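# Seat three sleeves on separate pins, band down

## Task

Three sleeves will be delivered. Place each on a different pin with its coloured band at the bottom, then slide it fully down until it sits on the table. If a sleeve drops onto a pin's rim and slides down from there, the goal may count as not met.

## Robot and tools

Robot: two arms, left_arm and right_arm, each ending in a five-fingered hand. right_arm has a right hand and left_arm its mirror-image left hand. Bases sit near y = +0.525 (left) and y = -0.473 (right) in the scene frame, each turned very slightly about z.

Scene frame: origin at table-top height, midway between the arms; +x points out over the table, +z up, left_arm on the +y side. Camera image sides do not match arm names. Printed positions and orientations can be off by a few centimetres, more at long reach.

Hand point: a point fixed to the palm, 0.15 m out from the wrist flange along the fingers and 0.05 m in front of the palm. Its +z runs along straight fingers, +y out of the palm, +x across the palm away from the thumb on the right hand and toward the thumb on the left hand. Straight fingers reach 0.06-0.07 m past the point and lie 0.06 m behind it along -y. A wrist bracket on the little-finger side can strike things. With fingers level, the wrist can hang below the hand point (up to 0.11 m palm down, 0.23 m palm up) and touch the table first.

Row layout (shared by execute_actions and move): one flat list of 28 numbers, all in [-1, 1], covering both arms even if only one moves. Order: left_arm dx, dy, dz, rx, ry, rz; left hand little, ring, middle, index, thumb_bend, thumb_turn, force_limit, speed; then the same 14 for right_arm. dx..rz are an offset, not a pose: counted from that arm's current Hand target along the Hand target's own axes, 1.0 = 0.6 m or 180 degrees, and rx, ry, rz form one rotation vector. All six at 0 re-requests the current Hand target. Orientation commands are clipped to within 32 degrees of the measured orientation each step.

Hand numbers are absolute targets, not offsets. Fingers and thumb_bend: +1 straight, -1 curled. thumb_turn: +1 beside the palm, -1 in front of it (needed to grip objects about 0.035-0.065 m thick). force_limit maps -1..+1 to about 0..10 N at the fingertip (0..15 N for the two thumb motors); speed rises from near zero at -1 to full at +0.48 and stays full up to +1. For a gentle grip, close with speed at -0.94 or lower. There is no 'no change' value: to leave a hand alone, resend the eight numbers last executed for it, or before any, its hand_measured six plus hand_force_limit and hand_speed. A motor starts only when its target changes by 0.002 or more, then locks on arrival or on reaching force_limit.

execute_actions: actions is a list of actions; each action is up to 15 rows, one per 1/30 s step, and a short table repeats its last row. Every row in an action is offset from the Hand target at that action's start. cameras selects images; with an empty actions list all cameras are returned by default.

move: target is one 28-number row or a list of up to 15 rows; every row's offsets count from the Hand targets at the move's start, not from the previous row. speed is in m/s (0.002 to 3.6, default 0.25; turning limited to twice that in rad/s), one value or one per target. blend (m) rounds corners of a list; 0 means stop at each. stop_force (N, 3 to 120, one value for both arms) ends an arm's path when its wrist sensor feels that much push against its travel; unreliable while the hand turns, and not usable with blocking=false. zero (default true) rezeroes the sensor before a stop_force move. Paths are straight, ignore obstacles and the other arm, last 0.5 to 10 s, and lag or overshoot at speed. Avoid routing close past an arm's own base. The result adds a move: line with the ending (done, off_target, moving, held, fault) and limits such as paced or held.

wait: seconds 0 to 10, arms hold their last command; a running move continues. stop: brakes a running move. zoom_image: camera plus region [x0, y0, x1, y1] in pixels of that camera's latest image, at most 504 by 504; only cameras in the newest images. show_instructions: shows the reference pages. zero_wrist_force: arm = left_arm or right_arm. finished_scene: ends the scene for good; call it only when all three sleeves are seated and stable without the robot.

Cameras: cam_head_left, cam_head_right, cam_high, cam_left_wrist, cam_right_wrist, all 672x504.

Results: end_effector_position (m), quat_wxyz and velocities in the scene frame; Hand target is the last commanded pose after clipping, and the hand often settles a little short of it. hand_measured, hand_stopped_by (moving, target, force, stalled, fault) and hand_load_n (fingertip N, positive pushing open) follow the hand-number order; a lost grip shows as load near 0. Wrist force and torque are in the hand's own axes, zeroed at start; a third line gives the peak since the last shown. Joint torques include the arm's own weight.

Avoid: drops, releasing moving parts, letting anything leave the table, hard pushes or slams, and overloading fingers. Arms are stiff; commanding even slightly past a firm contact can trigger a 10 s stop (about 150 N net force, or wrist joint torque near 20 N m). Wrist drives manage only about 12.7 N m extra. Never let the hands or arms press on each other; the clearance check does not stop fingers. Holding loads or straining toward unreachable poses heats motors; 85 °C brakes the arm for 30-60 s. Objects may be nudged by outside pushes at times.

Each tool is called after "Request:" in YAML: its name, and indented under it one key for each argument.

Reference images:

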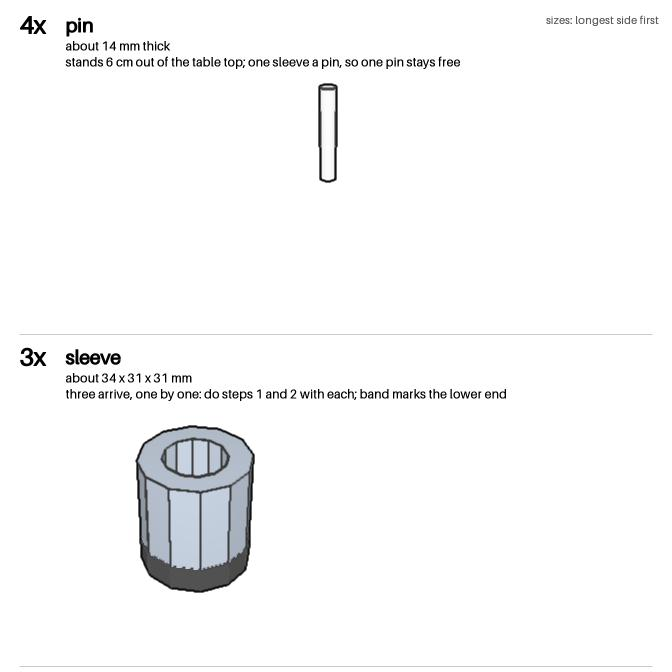

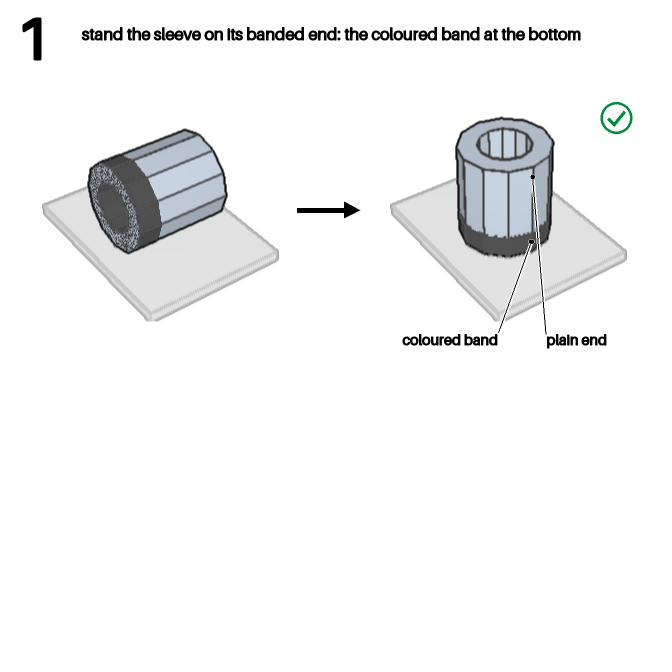

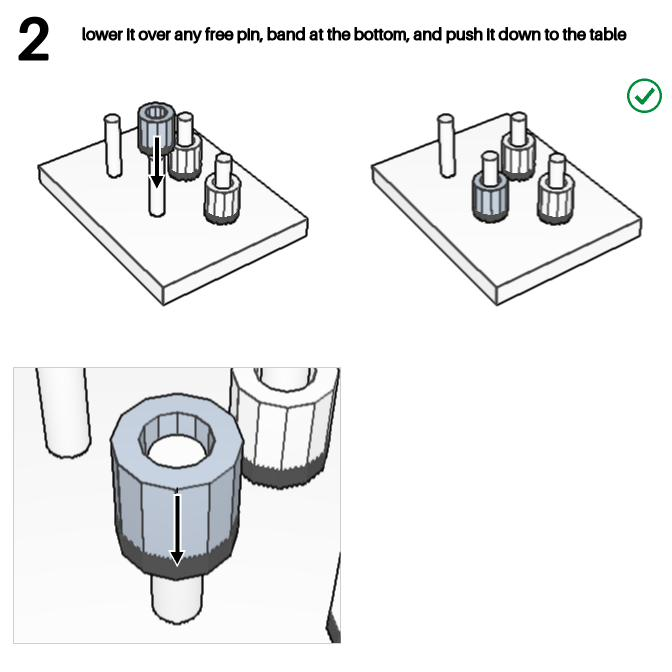

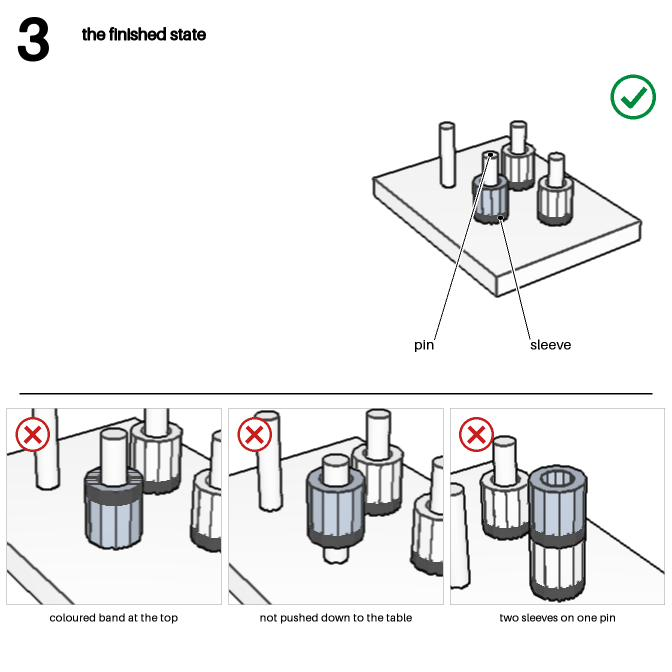

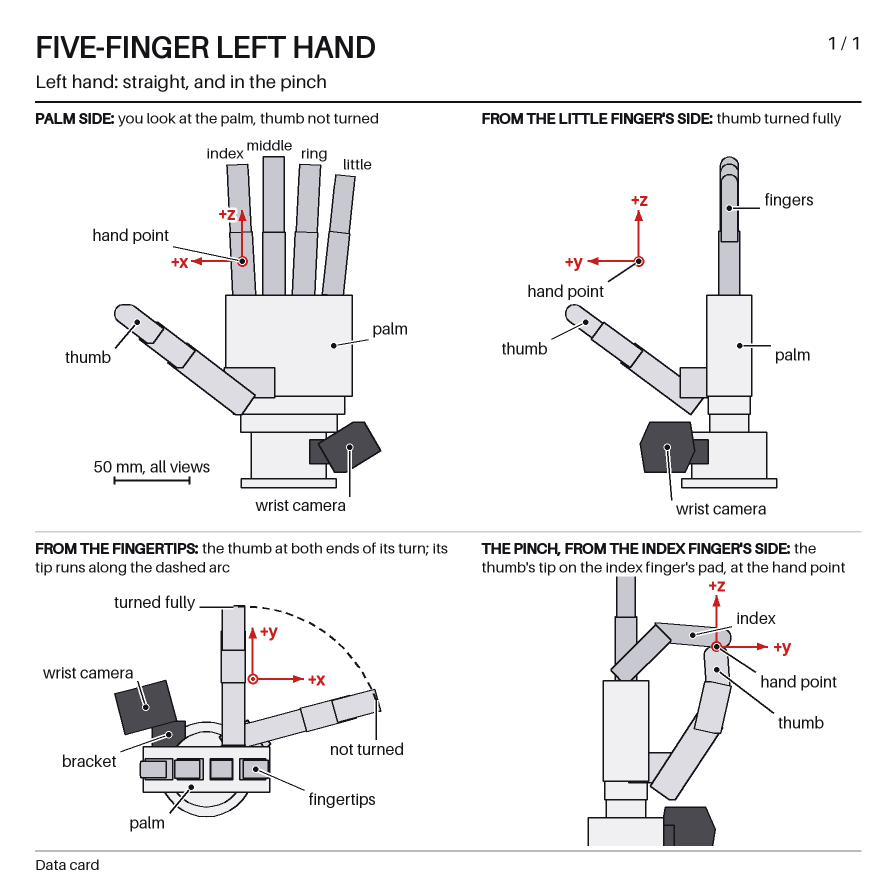

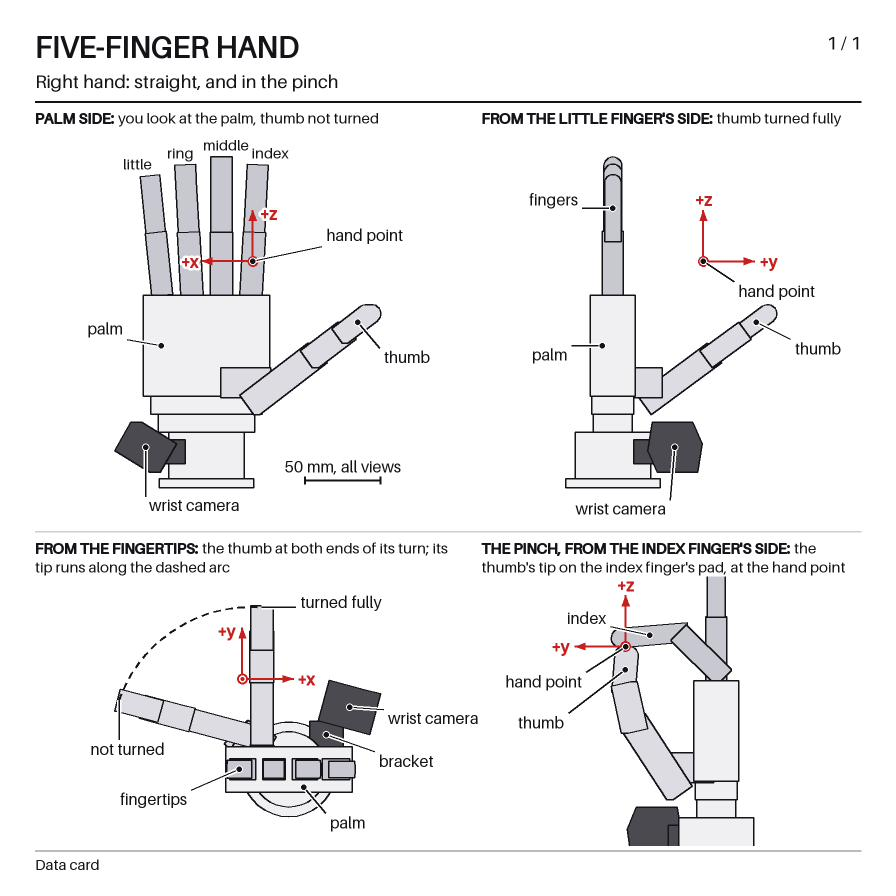

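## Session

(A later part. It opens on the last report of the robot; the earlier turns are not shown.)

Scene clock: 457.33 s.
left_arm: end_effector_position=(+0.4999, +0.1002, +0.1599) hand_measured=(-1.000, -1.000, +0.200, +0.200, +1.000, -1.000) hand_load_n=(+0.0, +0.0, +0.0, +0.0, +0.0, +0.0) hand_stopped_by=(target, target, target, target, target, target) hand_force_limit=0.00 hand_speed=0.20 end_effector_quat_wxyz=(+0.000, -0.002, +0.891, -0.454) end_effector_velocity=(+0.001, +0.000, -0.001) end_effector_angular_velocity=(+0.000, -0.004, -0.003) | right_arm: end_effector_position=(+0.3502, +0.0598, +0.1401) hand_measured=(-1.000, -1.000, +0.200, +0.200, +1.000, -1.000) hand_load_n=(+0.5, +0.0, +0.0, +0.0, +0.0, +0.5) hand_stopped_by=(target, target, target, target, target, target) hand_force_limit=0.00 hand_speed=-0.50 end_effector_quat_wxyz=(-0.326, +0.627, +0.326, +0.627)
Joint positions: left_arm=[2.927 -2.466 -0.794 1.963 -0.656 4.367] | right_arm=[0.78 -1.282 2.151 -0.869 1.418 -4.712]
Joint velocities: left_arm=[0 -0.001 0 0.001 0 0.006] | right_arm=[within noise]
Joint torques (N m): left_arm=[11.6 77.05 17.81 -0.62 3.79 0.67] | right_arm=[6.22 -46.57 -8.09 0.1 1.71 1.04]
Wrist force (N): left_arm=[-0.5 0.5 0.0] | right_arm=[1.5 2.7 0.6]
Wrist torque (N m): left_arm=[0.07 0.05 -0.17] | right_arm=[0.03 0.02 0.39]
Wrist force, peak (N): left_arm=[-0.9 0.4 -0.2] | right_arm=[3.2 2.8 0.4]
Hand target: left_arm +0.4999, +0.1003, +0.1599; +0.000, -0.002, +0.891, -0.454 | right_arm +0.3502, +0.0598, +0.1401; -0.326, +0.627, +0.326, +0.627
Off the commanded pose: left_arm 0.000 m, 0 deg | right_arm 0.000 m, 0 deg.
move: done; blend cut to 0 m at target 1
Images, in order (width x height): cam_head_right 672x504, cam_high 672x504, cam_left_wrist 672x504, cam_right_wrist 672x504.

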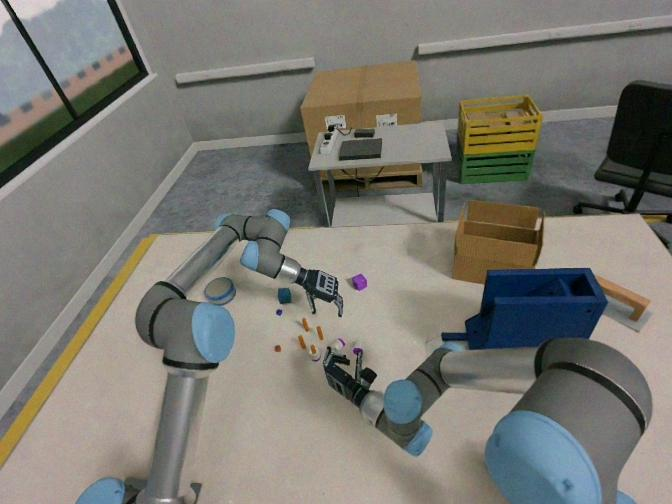

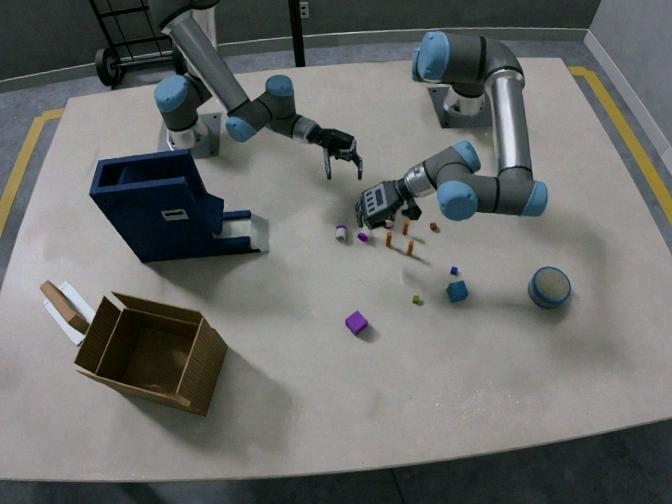

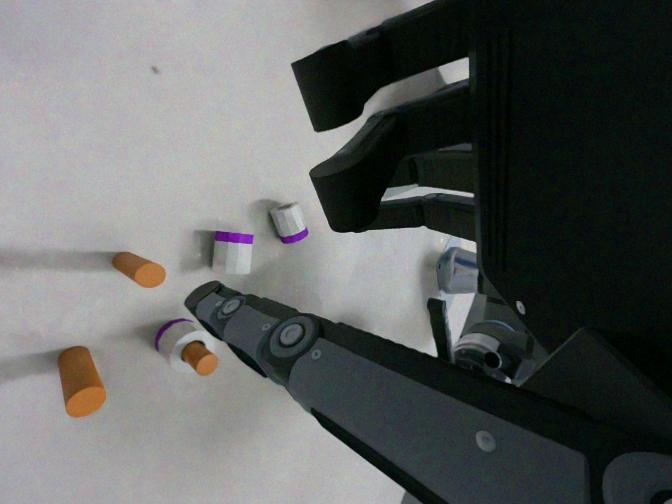

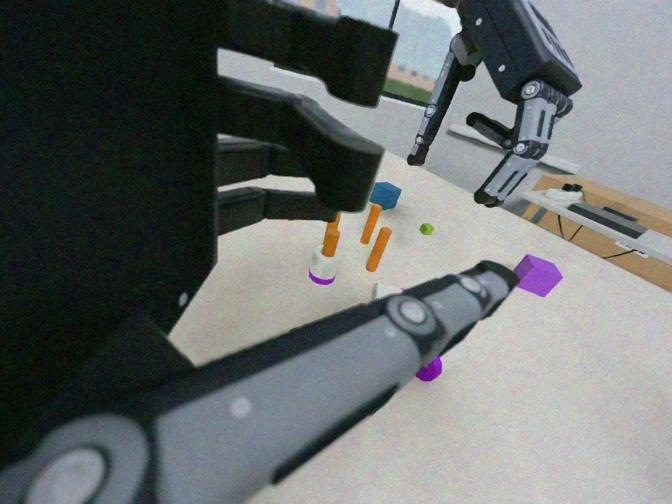

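Request:
move:
  target: [0.11,0.0213,0.2257,0,0.018,0.0131,-1,-1,0.2,0.2,1,-1,0,0.2,0.0333,-0.0983,-0.15,0,0,0,-1,-1,0.2,0.2,1,-1,0,-0.5]
  speed: 0.15
  cameras: ["cam_high","cam_left_wrist"]

Request:
zoom_image:
  camera: "cam_high"
  region: [310, 180, 410, 255]

Request:
zoom_image:
  camera: "cam_left_wrist"
  region: [122, 100, 422, 325]

Scene clock: 494.63 s.
left_arm: end_effector_position=(+0.4340, -0.0021, +0.0702) hand_measured=(-1.000, -1.000, +0.200, +0.200, +1.000, -1.000) hand_load_n=(+0.0, +0.0, +0.0, +0.0, +0.0, +0.0) hand_stopped_by=(target, target, target, target, target, target) hand_force_limit=0.00 hand_speed=0.20 end_effector_quat_wxyz=(-0.016, +0.029, +0.890, -0.454) | right_arm: end_effector_position=(+0.2502, +0.0200, +0.1601) hand_measured=(-1.000, -1.000, +0.200, +0.200, +1.000, -1.000) hand_load_n=(+0.0, +0.0, +0.0, +0.0, +0.0, +0.0) hand_stopped_by=(target, target, target, target, target, target) hand_force_limit=0.00 hand_speed=-0.50 end_effector_quat_wxyz=(-0.326, +0.628, +0.326, +0.627)
Joint positions: left_arm=[2.741 -2.51 -0.911 2.261 -0.695 4.193] | right_arm=[0.934 -1.472 2.323 -0.851 1.572 -4.712]
Joint torques (N m): left_arm=[6.04 76.03 31.37 -5.75 3.76 0.01] | right_arm=[0.71 -16.94 -25.82 -4.66 -0.8 -1.16]
Wrist force (N): left_arm=[0.3 0.2 0.3] | right_arm=[1.5 2.6 0.7]
Wrist torque (N m): left_arm=[0.02 -0.08 -0.03] | right_arm=[0.00 0.00 0.37]
Wrist force, peak (N): left_arm=[-1.3 0.4 -1.5] | right_arm=[1.4 3.3 1.1]
Hand target: left_arm +0.4341, -0.0021, +0.0702; -0.016, +0.029, +0.890, -0.454 | right_arm +0.2502, +0.0200, +0.1601; -0.326, +0.627, +0.326, +0.627
Off the commanded pose: left_arm 0.000 m, 0 deg | right_arm 0.000 m, 0 deg.
move: done
Images, in order (width x height): cam_high 672x504, cam_left_wrist 672x504.

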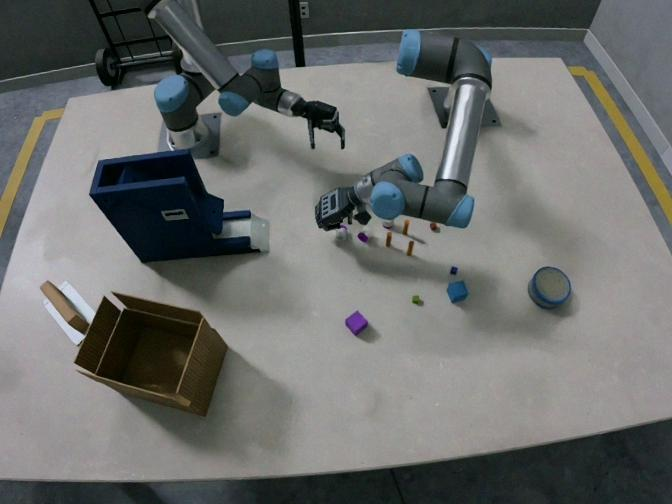

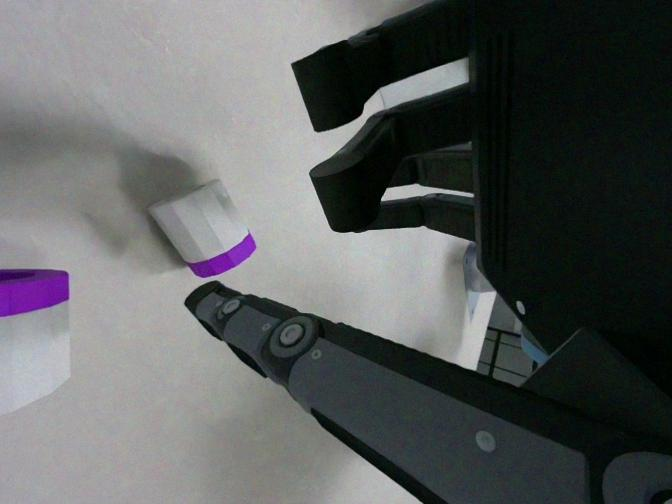

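Scaled by 5.040 from the camera's 672x504 image, which has a finer 960x720 frame.

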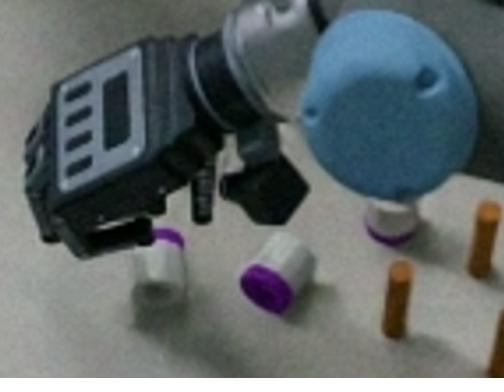

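Scaled by 1.680 from the camera's 672x504 image, which has a finer 960x720 frame.

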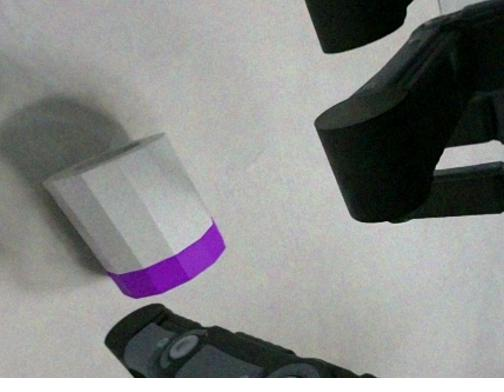

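Request:
move:
  target: [0,0.0405,0.015,0,0,0,-1,-1,0.2,0.2,1,-1,0,0.2,0,0,0,0,0,0,-1,-1,0.2,0.2,1,-1,0,-0.5]
  speed: 0.06
  cameras: ["cam_left_wrist"]

Request:
zoom_image:
  camera: "cam_left_wrist"
  region: [122, 100, 422, 325]

Scene clock: 503.47 s.
left_arm: end_effector_position=(+0.4346, +0.0050, +0.0451) hand_measured=(-1.000, -1.000, +0.200, +0.200, +1.000, -1.000) hand_load_n=(+0.5, +0.0, +0.0, +0.0, +0.0, +0.0) hand_stopped_by=(target, target, target, target, target, target) hand_force_limit=0.00 hand_speed=0.20 end_effector_quat_wxyz=(-0.016, +0.029, +0.890, -0.454) end_effector_velocity=(+0.000, +0.000, +0.002) end_effector_angular_velocity=(+0.001, +0.003, +0.001) | right_arm: end_effector_position=(+0.2502, +0.0200, +0.1601) hand_measured=(-1.000, -1.000, +0.200, +0.200, +1.000, -1.000) hand_load_n=(+0.0, +0.0, +0.0, +0.0, +0.0, +0.0) hand_stopped_by=(target, target, target, target, target, target) hand_force_limit=0.00 hand_speed=-0.50 end_effector_quat_wxyz=(-0.326, +0.627, +0.326, +0.627)
Joint positions: left_arm=[2.752 -2.524 -0.953 2.307 -0.691 4.208] | right_arm=[0.934 -1.472 2.323 -0.851 1.572 -4.712]
Joint velocities: left_arm=[-0.001 0.001 0.003 -0.005 0 -0.002] | right_arm=[within noise]
Joint torques (N m): left_arm=[-8.55 78.58 31.16 -6.49 2.44 -1.14] | right_arm=[4.96 -12.66 -27.44 -4.94 1.62 -1.03]
Wrist force (N): left_arm=[0.1 0.3 0.1] | right_arm=[1.5 2.3 0.7]
Wrist torque (N m): left_arm=[0.05 -0.07 -0.13] | right_arm=[-0.05 -0.01 0.36]
Wrist force, peak (N): left_arm=[0.3 0.9 0.5] | right_arm=[1.6 2.9 0.6]
Hand target: left_arm +0.4345, +0.0049, +0.0453; -0.016, +0.029, +0.890, -0.454 | right_arm +0.2502, +0.0200, +0.1601; -0.326, +0.627, +0.326, +0.627
Off the commanded pose: left_arm 0.000 m, 0 deg | right_arm 0.000 m, 0 deg.
move: done
Images, in order (width x height): cam_left_wrist 672x504.

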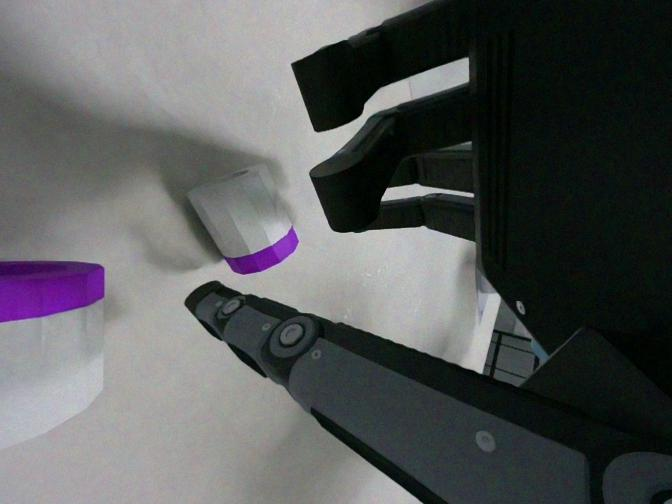

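Scaled by 1.680 from the camera's 672x504 image, which has a finer 960x720 frame.

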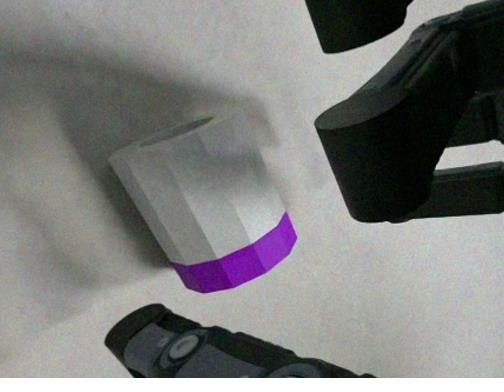

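Request:
move:
  target: [-0.0033,0.0229,0.0167,0,0,0,-1,-1,0.2,0.2,1,-1,0,0.2,0,0,0,0,0,0,-1,-1,0.2,0.2,1,-1,0,-0.5]
  speed: 0.03
  stop_force: 5
  cameras: ["cam_left_wrist"]

Request:
zoom_image:
  camera: "cam_left_wrist"
  region: [122, 100, 422, 325]

Scene clock: 510.57 s.
left_arm: end_effector_position=(+0.4364, +0.0047, +0.0282) hand_measured=(-1.000, -1.000, +0.200, +0.200, +1.000, -1.000) hand_load_n=(+0.0, +0.0, +0.0, +0.0, +0.5, +0.0) hand_stopped_by=(target, target, target, target, target, target) hand_force_limit=0.00 hand_speed=0.20 end_effector_quat_wxyz=(-0.016, +0.029, +0.890, -0.454) | right_arm: end_effector_position=(+0.2502, +0.0200, +0.1601) hand_measured=(-1.000, -1.000, +0.200, +0.200, +1.000, -1.000) hand_load_n=(+0.0, +0.0, -0.5, +0.0, +0.0, +0.0) hand_stopped_by=(target, target, target, target, target, target) hand_force_limit=0.00 hand_speed=-0.50 end_effector_quat_wxyz=(-0.326, +0.627, +0.326, +0.627)
Joint positions: left_arm=[2.753 -2.546 -0.957 2.331 -0.69 4.209] | right_arm=[0.934 -1.472 2.323 -0.851 1.572 -4.712]
Joint torques (N m): left_arm=[9.56 78.61 30.15 -6.53 3.1 -0.71] | right_arm=[4.01 -12.92 -24.7 -4.82 0.67 -1.03]
Wrist force (N): left_arm=[0.3 0.5 0.4] | right_arm=[1.4 2.3 0.6]
Wrist torque (N m): left_arm=[0.06 -0.09 -0.14] | right_arm=[-0.04 0.00 0.36]
Wrist force, peak (N): left_arm=[0.3 0.7 0.5] | right_arm=[1.6 2.8 0.9]
Hand target: left_arm +0.4364, +0.0047, +0.0283; -0.016, +0.029, +0.890, -0.454 | right_arm +0.2502, +0.0200, +0.1601; -0.326, +0.627, +0.326, +0.627
Off the commanded pose: left_arm 0.000 m, 0 deg | right_arm 0.000 m, 0 deg.
move: done
Images, in order (width x height): cam_left_wrist 672x504.

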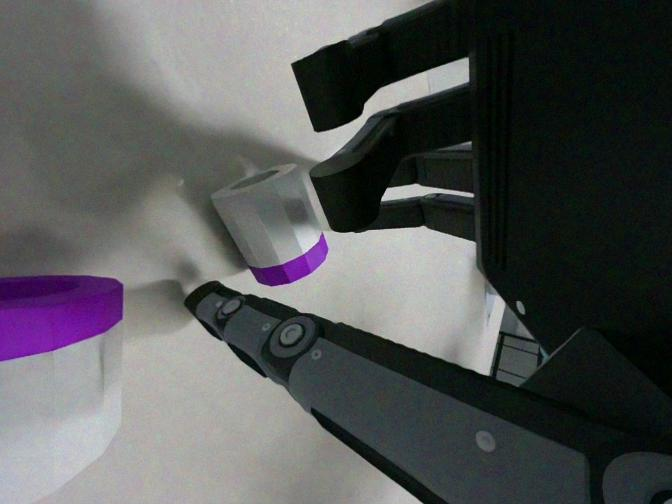

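Scaled by 1.680 from the camera's 672x504 image, which has a finer 960x720 frame.

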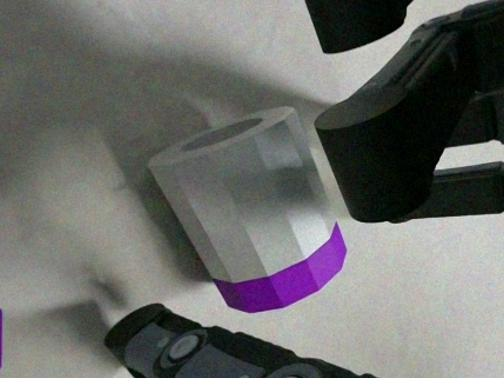

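Request:
move:
  target: [0,0,0,0,0,0,-1,-1,-0.02,-0.02,1,-1,-0.6,-0.5,0,0,0,0,0,0,-1,-1,0.2,0.2,1,-1,0,-0.5]
  cameras: ["cam_left_wrist"]

Request:
zoom_image:
  camera: "cam_left_wrist"
  region: [122, 100, 422, 325]

Scene clock: 515.33 s.
left_arm: end_effector_position=(+0.4364, +0.0047, +0.0283) hand_measured=(-1.000, -1.000, -0.020, -0.020, +1.000, -1.000) hand_load_n=(+0.0, +0.0, +0.0, +0.0, +0.0, +0.0) hand_stopped_by=(target, target, target, target, target, target) hand_force_limit=-0.60 hand_speed=-0.50 end_effector_quat_wxyz=(-0.016, +0.029, +0.890, -0.454) | right_arm: end_effector_position=(+0.2502, +0.0200, +0.1601) hand_measured=(-1.000, -1.000, +0.200, +0.200, +1.000, -1.000) hand_load_n=(+0.0, +0.0, +0.0, +0.0, +0.0, +0.0) hand_stopped_by=(target, target, target, target, target, target) hand_force_limit=0.00 hand_speed=-0.50 end_effector_quat_wxyz=(-0.326, +0.627, +0.326, +0.627)
Joint positions: left_arm=[2.753 -2.546 -0.957 2.331 -0.69 4.209] | right_arm=[0.934 -1.472 2.323 -0.851 1.572 -4.712]
Joint torques (N m): left_arm=[4.02 78.95 29.98 -6.43 0.03 -0.74] | right_arm=[2.76 -12.38 -22.79 -4.77 0.2 -1.08]
Wrist force (N): left_arm=[0.0 0.2 0.3] | right_arm=[1.6 2.4 1.0]
Wrist torque (N m): left_arm=[0.03 -0.04 -0.15] | right_arm=[-0.05 -0.02 0.36]
Wrist force, peak (N): left_arm=[0.4 0.5 0.1] | right_arm=[1.8 2.7 0.8]
Hand target: left_arm +0.4364, +0.0047, +0.0283; -0.016, +0.029, +0.890, -0.454 | right_arm +0.2502, +0.0200, +0.1601; -0.326, +0.627, +0.326, +0.627
Off the commanded pose: left_arm 0.000 m, 0 deg | right_arm 0.000 m, 0 deg.
move: done
Images, in order (width x height): cam_left_wrist 672x504.

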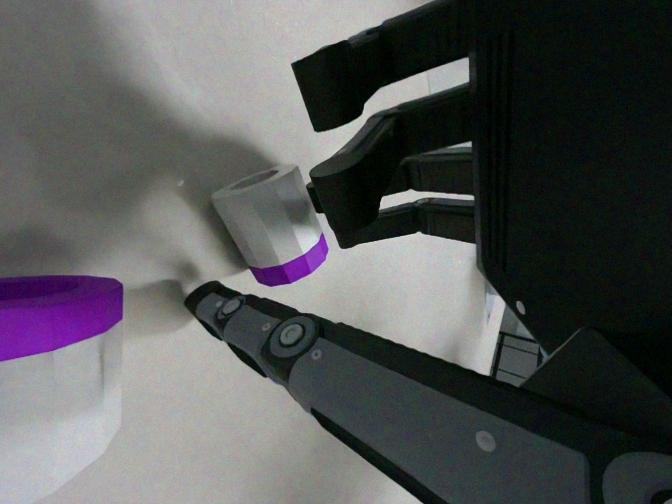

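Scaled by 1.680 from the camera's 672x504 image, which has a finer 960x720 frame.

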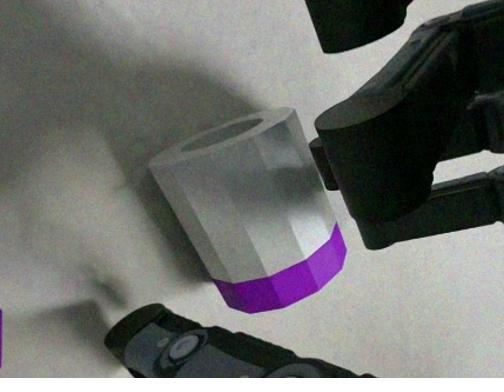

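Request:
move:
  target:
    - [-0.0033,0.002,-0.0027,0,0,0,-1,-1,-0.02,-0.02,1,-1,-0.6,-0.5,0,0,0,0,0,0,-1,-1,0.2,0.2,1,-1,0,-0.5]
    - [-0.0033,0.002,-0.0027,0,0,0,-1,-1,-0.02,-0.02,0.1,-1,-0.5,-0.8,0,0,0,0,0,0,-1,-1,0.2,0.2,1,-1,0,-0.5]
  speed: 0.03
  cameras: ["cam_left_wrist"]

Request:
zoom_image:
  camera: "cam_left_wrist"
  region: [122, 100, 422, 325]

Scene clock: 524.60 s.
left_arm: end_effector_position=(+0.4385, +0.0066, +0.0282) hand_measured=(-1.000, -1.000, -0.020, -0.020, +0.508, -1.000) hand_load_n=(+0.0, +0.0, +6.0, +0.0, +4.5, +0.0) hand_stopped_by=(target, target, target, target, force, target) hand_force_limit=-0.50 hand_speed=-0.80 end_effector_quat_wxyz=(-0.016, +0.029, +0.890, -0.454) | right_arm: end_effector_position=(+0.2502, +0.0200, +0.1601) hand_measured=(-1.000, -1.000, +0.200, +0.200, +1.000, -1.000) hand_load_n=(+0.0, +0.0, +0.0, +0.0, +0.0, +0.0) hand_stopped_by=(target, target, target, target, target, target) hand_force_limit=0.00 hand_speed=-0.50 end_effector_quat_wxyz=(-0.326, +0.627, +0.326, +0.627)
Joint positions: left_arm=[2.757 -2.548 -0.953 2.325 -0.689 4.215] | right_arm=[0.934 -1.472 2.323 -0.851 1.572 -4.712]
Joint torques (N m): left_arm=[-10.85 79.01 12.16 -0.04 -0.85 -0.98] | right_arm=[0.05 -12.7 -20.25 -4.64 -0.93 -1.11]
Wrist force (N): left_arm=[0.2 0.5 0.5] | right_arm=[1.5 2.4 0.8]
Wrist torque (N m): left_arm=[0.05 -0.08 -0.15] | right_arm=[-0.03 -0.01 0.36]
Wrist force, peak (N): left_arm=[0.2 0.6 0.4] | right_arm=[1.8 2.8 0.8]
Hand target: left_arm +0.4385, +0.0066, +0.0282; -0.016, +0.029, +0.890, -0.454 | right_arm +0.2502, +0.0200, +0.1601; -0.326, +0.627, +0.326, +0.627
Off the commanded pose: left_arm 0.000 m, 0 deg | right_arm 0.000 m, 0 deg.
move: done
Images, in order (width x height): cam_left_wrist 672x504.

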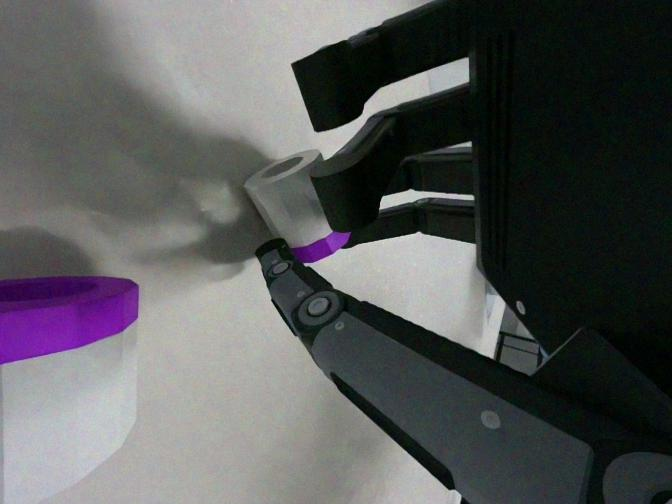

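Scaled by 1.680 from the camera's 672x504 image, which has a finer 960x720 frame.

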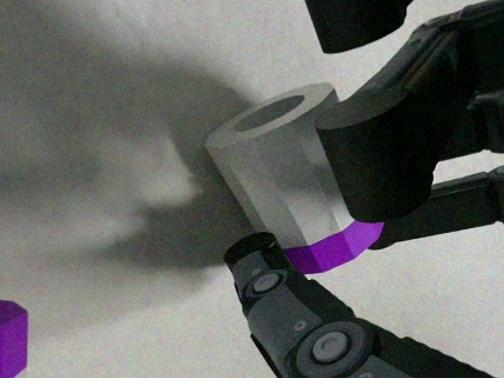

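Request:
move:
  target: [0,0,0,0,0,0,-1,-1,-0.02,-0.3,0.1,-1,-0.5,-0.85,0,0,0,0,0,0,-1,-1,0.2,0.2,1,-1,0,-0.5]
  cameras: ["cam_left_wrist"]

Request:
zoom_image:
  camera: "cam_left_wrist"
  region: [122, 100, 422, 325]

Scene clock: 528.33 s.
left_arm: end_effector_position=(+0.4385, +0.0066, +0.0282) hand_measured=(-1.000, -1.000, -0.020, -0.300, +0.508, -1.000) hand_load_n=(+0.0, +0.0, +6.0, +0.0, +4.5, +0.0) hand_stopped_by=(target, target, target, target, force, target) hand_force_limit=-0.50 hand_speed=-0.85 end_effector_quat_wxyz=(-0.016, +0.029, +0.890, -0.454) | right_arm: end_effector_position=(+0.2502, +0.0200, +0.1601) hand_measured=(-1.000, -1.000, +0.200, +0.200, +1.000, -1.000) hand_load_n=(+0.0, +0.0, +0.0, +0.0, +0.0, +0.5) hand_stopped_by=(target, target, target, target, target, target) hand_force_limit=0.00 hand_speed=-0.50 end_effector_quat_wxyz=(-0.326, +0.627, +0.326, +0.627)
Joint positions: left_arm=[2.757 -2.548 -0.953 2.325 -0.689 4.215] | right_arm=[0.934 -1.472 2.323 -0.851 1.572 -4.712]
Joint torques (N m): left_arm=[-10.93 78.59 13.05 0 -0.89 -0.99] | right_arm=[-0.46 -12.44 -18.77 -4.49 -1.37 -1.11]
Wrist force (N): left_arm=[0.1 0.5 0.4] | right_arm=[1.3 2.5 0.8]
Wrist torque (N m): left_arm=[0.04 -0.06 -0.16] | right_arm=[-0.03 0.02 0.35]
Wrist force, peak (N): left_arm=[0.3 0.7 0.5] | right_arm=[1.8 2.8 0.7]
Hand target: left_arm +0.4385, +0.0066, +0.0282; -0.016, +0.029, +0.890, -0.454 | right_arm +0.2502, +0.0200, +0.1601; -0.326, +0.627, +0.326, +0.627
Off the commanded pose: left_arm 0.000 m, 0 deg | right_arm 0.000 m, 0 deg.
move: done
Images, in order (width x height): cam_left_wrist 672x504.

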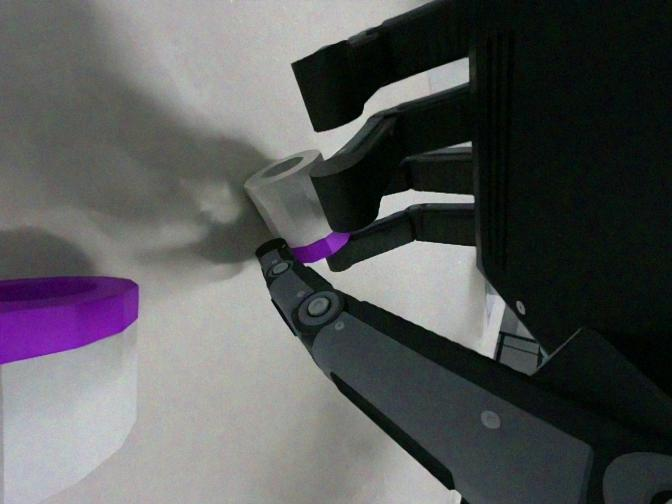

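Scaled by 1.680 from the camera's 672x504 image, which has a finer 960x720 frame.

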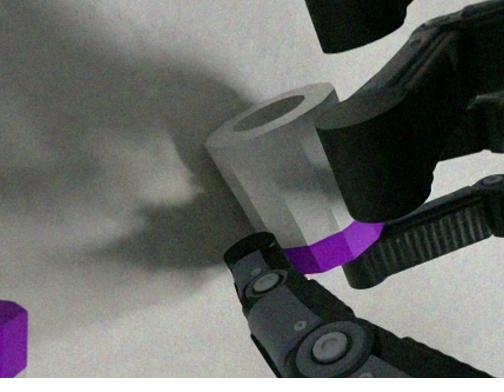

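Request:
move:
  target:
    - [0,0,0,0,0,0,-1,-1,0.15,0.15,0.9,-1,-0.5,-0.5,0,0,0,0,0,0,-1,-1,0.2,0.2,1,-1,0,-0.5]
    - [-0.0183,0,0,0,0,0,-1,-1,0.15,0.15,0.9,-1,-0.5,-0.5,0,0,0,0,0,0,-1,-1,0.2,0.2,1,-1,0,-0.5]
    - [-0.0183,0,0,0,0,0,-1,-1,-0.02,-0.02,0.9,-1,-0.6,-0.5,0,0,0,0,0,0,-1,-1,0.2,0.2,1,-1,0,-0.5]
  speed: 0.04
  cameras: ["cam_left_wrist"]

Request:
zoom_image:
  camera: "cam_left_wrist"
  region: [122, 100, 422, 325]

Scene clock: 534.60 s.
left_arm: end_effector_position=(+0.4495, +0.0059, +0.0282) hand_measured=(-1.000, -1.000, -0.020, -0.020, +0.900, -1.000) hand_load_n=(+0.0, +0.0, +0.0, +0.0, +0.0, +0.0) hand_stopped_by=(target, target, target, target, target, target) hand_force_limit=-0.60 hand_speed=-0.50 end_effector_quat_wxyz=(-0.016, +0.029, +0.890, -0.454) | right_arm: end_effector_position=(+0.2502, +0.0200, +0.1601) hand_measured=(-1.000, -1.000, +0.200, +0.200, +1.000, -1.000) hand_load_n=(+0.0, +0.0, +0.0, +0.0, +0.0, +0.5) hand_stopped_by=(target, target, target, target, target, target) hand_force_limit=0.00 hand_speed=-0.50 end_effector_quat_wxyz=(-0.326, +0.627, +0.326, +0.627)
Joint positions: left_arm=[2.762 -2.577 -0.899 2.293 -0.687 4.223] | right_arm=[0.934 -1.472 2.323 -0.851 1.572 -4.712]
Joint torques (N m): left_arm=[-10.66 79.81 12.61 0.26 1.77 -1.04] | right_arm=[-2.57 -13.11 -16.77 -4.46 -1.58 -1.19]
Wrist force (N): left_arm=[0.1 0.4 0.4] | right_arm=[1.5 2.4 0.8]
Wrist torque (N m): left_arm=[0.05 -0.06 -0.15] | right_arm=[-0.04 -0.01 0.36]
Wrist force, peak (N): left_arm=[0.4 0.6 0.5] | right_arm=[1.6 2.8 1.1]
Hand target: left_arm +0.4495, +0.0058, +0.0282; -0.016, +0.029, +0.890, -0.454 | right_arm +0.2502, +0.0200, +0.1601; -0.326, +0.627, +0.326, +0.627
Off the commanded pose: left_arm 0.000 m, 0 deg | right_arm 0.000 m, 0 deg.
move: done
Images, in order (width x height): cam_left_wrist 672x504.

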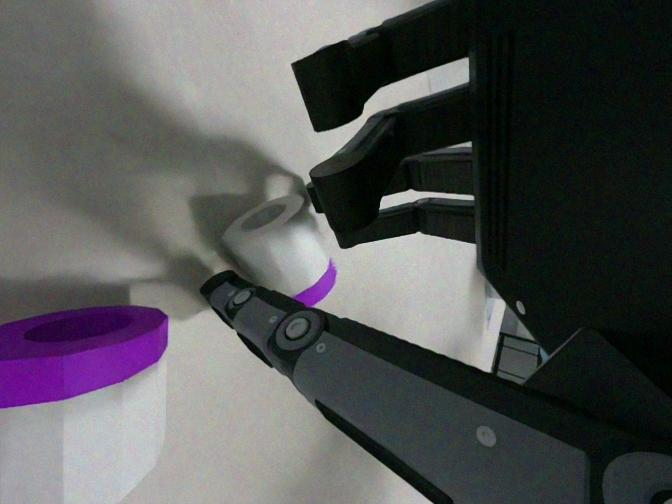

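Scaled by 1.680 from the camera's 672x504 image, which has a finer 960x720 frame.

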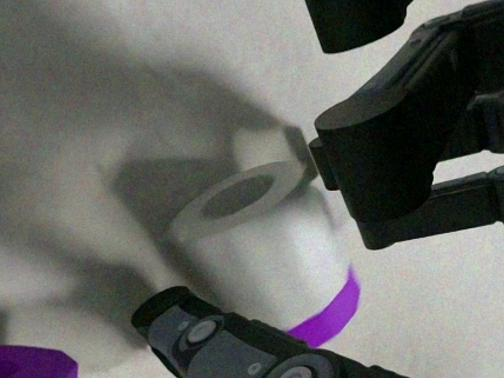

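Request:
wait:
  seconds: 0.3
  cameras: ["cam_left_wrist","cam_high"]

Request:
zoom_image:
  camera: "cam_left_wrist"
  region: [122, 100, 422, 325]

Scene clock: 536.57 s.
left_arm: end_effector_position=(+0.4495, +0.0058, +0.0282) hand_measured=(-1.000, -1.000, -0.020, -0.020, +0.900, -1.000) hand_load_n=(+0.0, +0.0, +0.0, +0.0, +0.0, +0.0) hand_stopped_by=(target, target, target, target, target, target) hand_force_limit=-0.60 hand_speed=-0.50 end_effector_quat_wxyz=(-0.016, +0.029, +0.890, -0.454) | right_arm: end_effector_position=(+0.2502, +0.0200, +0.1601) hand_measured=(-1.000, -1.000, +0.200, +0.200, +1.000, -1.000) hand_load_n=(+0.0, +0.0, +0.0, +0.0, +0.0, +0.0) hand_stopped_by=(target, target, target, target, target, target) hand_force_limit=0.00 hand_speed=-0.50 end_effector_quat_wxyz=(-0.326, +0.627, +0.326, +0.627)
Joint positions: left_arm=[2.762 -2.577 -0.899 2.293 -0.687 4.223] | right_arm=[0.934 -1.472 2.323 -0.851 1.572 -4.712]
Joint torques (N m): left_arm=[-12.52 79.88 12.43 0.26 -0.93 -0.9] | right_arm=[-3.28 -12.48 -16.64 -4.34 -1.52 -1.13]
Wrist force (N): left_arm=[0.1 0.5 0.3] | right_arm=[1.6 2.4 0.7]
Wrist torque (N m): left_arm=[0.06 -0.06 -0.16] | right_arm=[-0.04 -0.02 0.37]
Wrist force, peak (N): left_arm=[0.1 0.5 0.6] | right_arm=[1.9 2.6 0.8]
Hand target: left_arm +0.4495, +0.0058, +0.0282; -0.016, +0.029, +0.890, -0.454 | right_arm +0.2502, +0.0200, +0.1601; -0.326, +0.627, +0.326, +0.627
Off the commanded pose: left_arm 0.000 m, 0 deg | right_arm 0.000 m, 0 deg.
wait: 0.30 s; at rest from the start
Images, in order (width x height): cam_high 672x504, cam_left_wrist 672x504.

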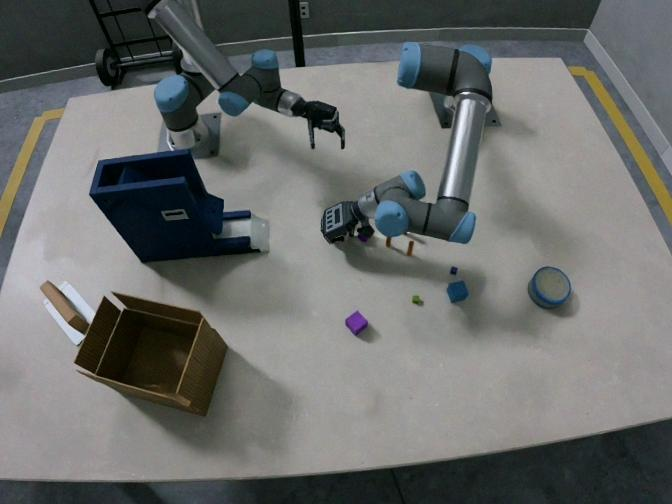

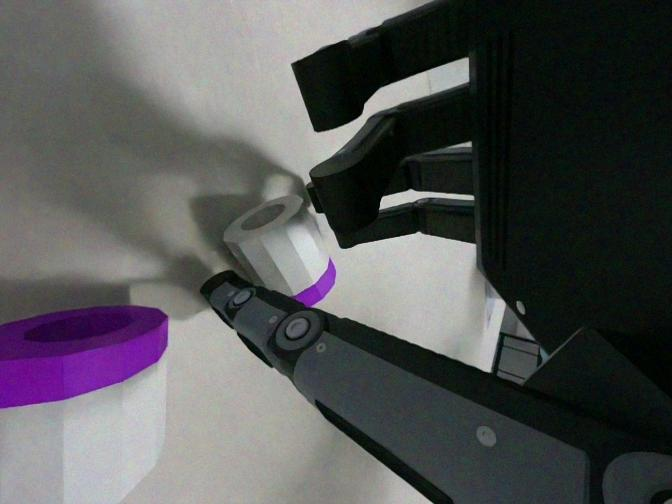

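Scaled by 1.680 from the camera's 672x504 image, which has a finer 960x720 frame.

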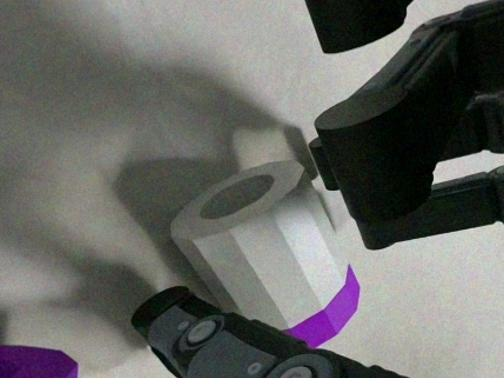

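Request:
move:
  target: [0,0,0,0,0,0,-1,-1,-0.02,-0.02,0.1,-1,-0.5,-0.8,0,0,0,0,0,0,-1,-1,0.2,0.2,1,-1,0,-0.5]
  cameras: ["cam_left_wrist"]

Request:
zoom_image:
  camera: "cam_left_wrist"
  region: [122, 100, 422, 325]

Scene clock: 540.70 s.
left_arm: end_effector_position=(+0.4495, +0.0058, +0.0282) hand_measured=(-1.000, -1.000, -0.020, -0.020, +0.512, -1.000) hand_load_n=(+0.0, +0.0, +6.0, +0.0, +4.5, +1.5) hand_stopped_by=(target, target, target, target, force, target) hand_force_limit=-0.50 hand_speed=-0.80 end_effector_quat_wxyz=(-0.016, +0.029, +0.890, -0.454) | right_arm: end_effector_position=(+0.2502, +0.0200, +0.1601) hand_measured=(-1.000, -1.000, +0.200, +0.200, +1.000, -1.000) hand_load_n=(+0.0, +0.0, +0.0, +0.0, +0.0, +0.5) hand_stopped_by=(target, target, target, target, target, target) hand_force_limit=0.00 hand_speed=-0.50 end_effector_quat_wxyz=(-0.326, +0.627, +0.326, +0.627)
Joint positions: left_arm=[2.762 -2.577 -0.899 2.293 -0.687 4.223] | right_arm=[0.934 -1.472 2.323 -0.851 1.572 -4.712]
Joint torques (N m): left_arm=[-12.2 79.28 12.71 0.19 -1.06 -0.87] | right_arm=[-3.81 -12.14 -14.84 -4.27 -1.49 -1.12]
Wrist force (N): left_arm=[0.0 0.6 0.5] | right_arm=[1.5 2.6 0.9]
Wrist torque (N m): left_arm=[0.05 -0.04 -0.16] | right_arm=[-0.01 0.00 0.37]
Wrist force, peak (N): left_arm=[0.4 0.7 0.6] | right_arm=[1.8 2.5 1.1]
Hand target: left_arm +0.4495, +0.0058, +0.0282; -0.016, +0.029, +0.890, -0.454 | right_arm +0.2502, +0.0200, +0.1601; -0.326, +0.627, +0.326, +0.627
Off the commanded pose: left_arm 0.000 m, 0 deg | right_arm 0.000 m, 0 deg.
move: done
Images, in order (width x height): cam_left_wrist 672x504.

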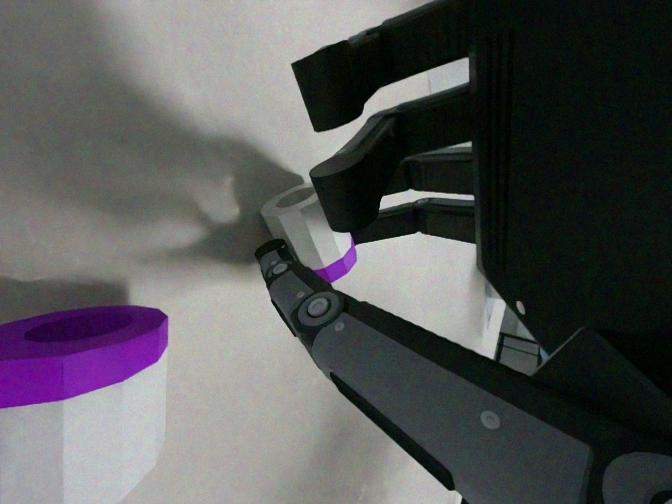

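Scaled by 1.680 from the camera's 672x504 image, which has a finer 960x720 frame.

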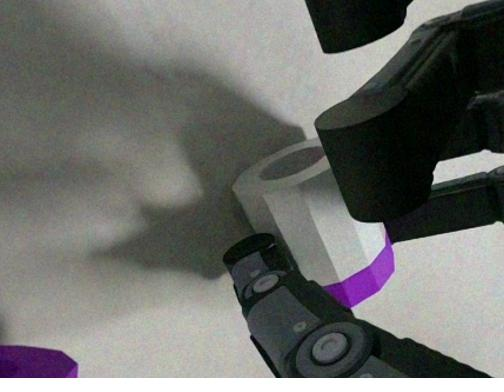

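Request:
move:
  target: [0,0,0,0,0,0,-1,-1,-0.02,-0.3,0.1,-1,-0.5,-0.85,0,0,0,0,0,0,-1,-1,0.2,0.2,1,-1,0,-0.5]
  cameras: ["cam_left_wrist"]

Request:
zoom_image:
  camera: "cam_left_wrist"
  region: [122, 100, 422, 325]

Scene clock: 543.57 s.
left_arm: end_effector_position=(+0.4495, +0.0058, +0.0282) hand_measured=(-1.000, -1.000, -0.020, -0.046, +0.514, -1.000) hand_load_n=(+0.0, +0.0, +4.0, +3.0, +6.5, +0.0) hand_stopped_by=(target, target, target, force, force, target) hand_force_limit=-0.50 hand_speed=-0.85 end_effector_quat_wxyz=(-0.016, +0.029, +0.890, -0.454) | right_arm: end_effector_position=(+0.2502, +0.0200, +0.1601) hand_measured=(-1.000, -1.000, +0.200, +0.200, +1.000, -1.000) hand_load_n=(+0.0, +0.0, +0.0, +0.0, +0.0, +0.0) hand_stopped_by=(target, target, target, target, target, target) hand_force_limit=0.00 hand_speed=-0.50 end_effector_quat_wxyz=(-0.326, +0.627, +0.326, +0.627)
Joint positions: left_arm=[2.762 -2.577 -0.899 2.293 -0.687 4.223] | right_arm=[0.934 -1.472 2.323 -0.851 1.572 -4.712]
Joint torques (N m): left_arm=[-11.99 79.17 12.86 -0.03 -1.06 -0.94] | right_arm=[-4.48 -13.42 -13.34 -4.34 -1.42 -1.16]
Wrist force (N): left_arm=[0.2 0.7 0.3] | right_arm=[1.5 2.4 0.7]
Wrist torque (N m): left_arm=[0.07 -0.08 -0.15] | right_arm=[-0.04 -0.01 0.36]
Wrist force, peak (N): left_arm=[0.2 0.6 0.7] | right_arm=[1.6 2.9 0.8]
Hand target: left_arm +0.4495, +0.0058, +0.0282; -0.016, +0.029, +0.890, -0.454 | right_arm +0.2502, +0.0200, +0.1601; -0.326, +0.627, +0.326, +0.627
Off the commanded pose: left_arm 0.000 m, 0 deg | right_arm 0.000 m, 0 deg.
move: done
Images, in order (width x height): cam_left_wrist 672x504.

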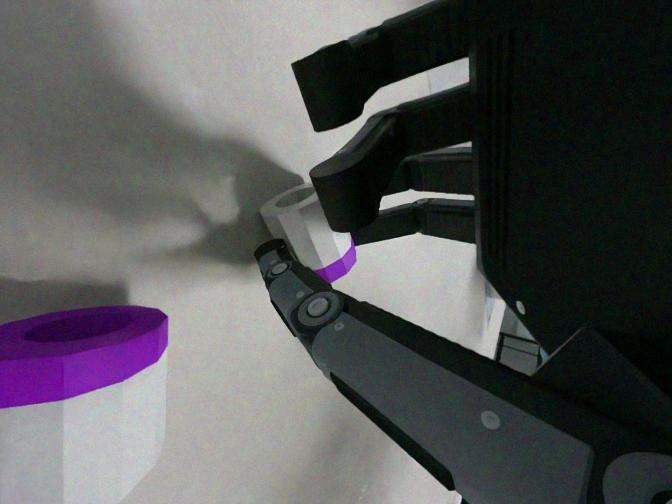

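Scaled by 1.680 from the camera's 672x504 image, which has a finer 960x720 frame.

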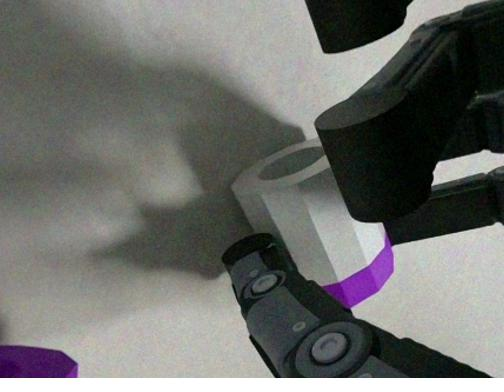

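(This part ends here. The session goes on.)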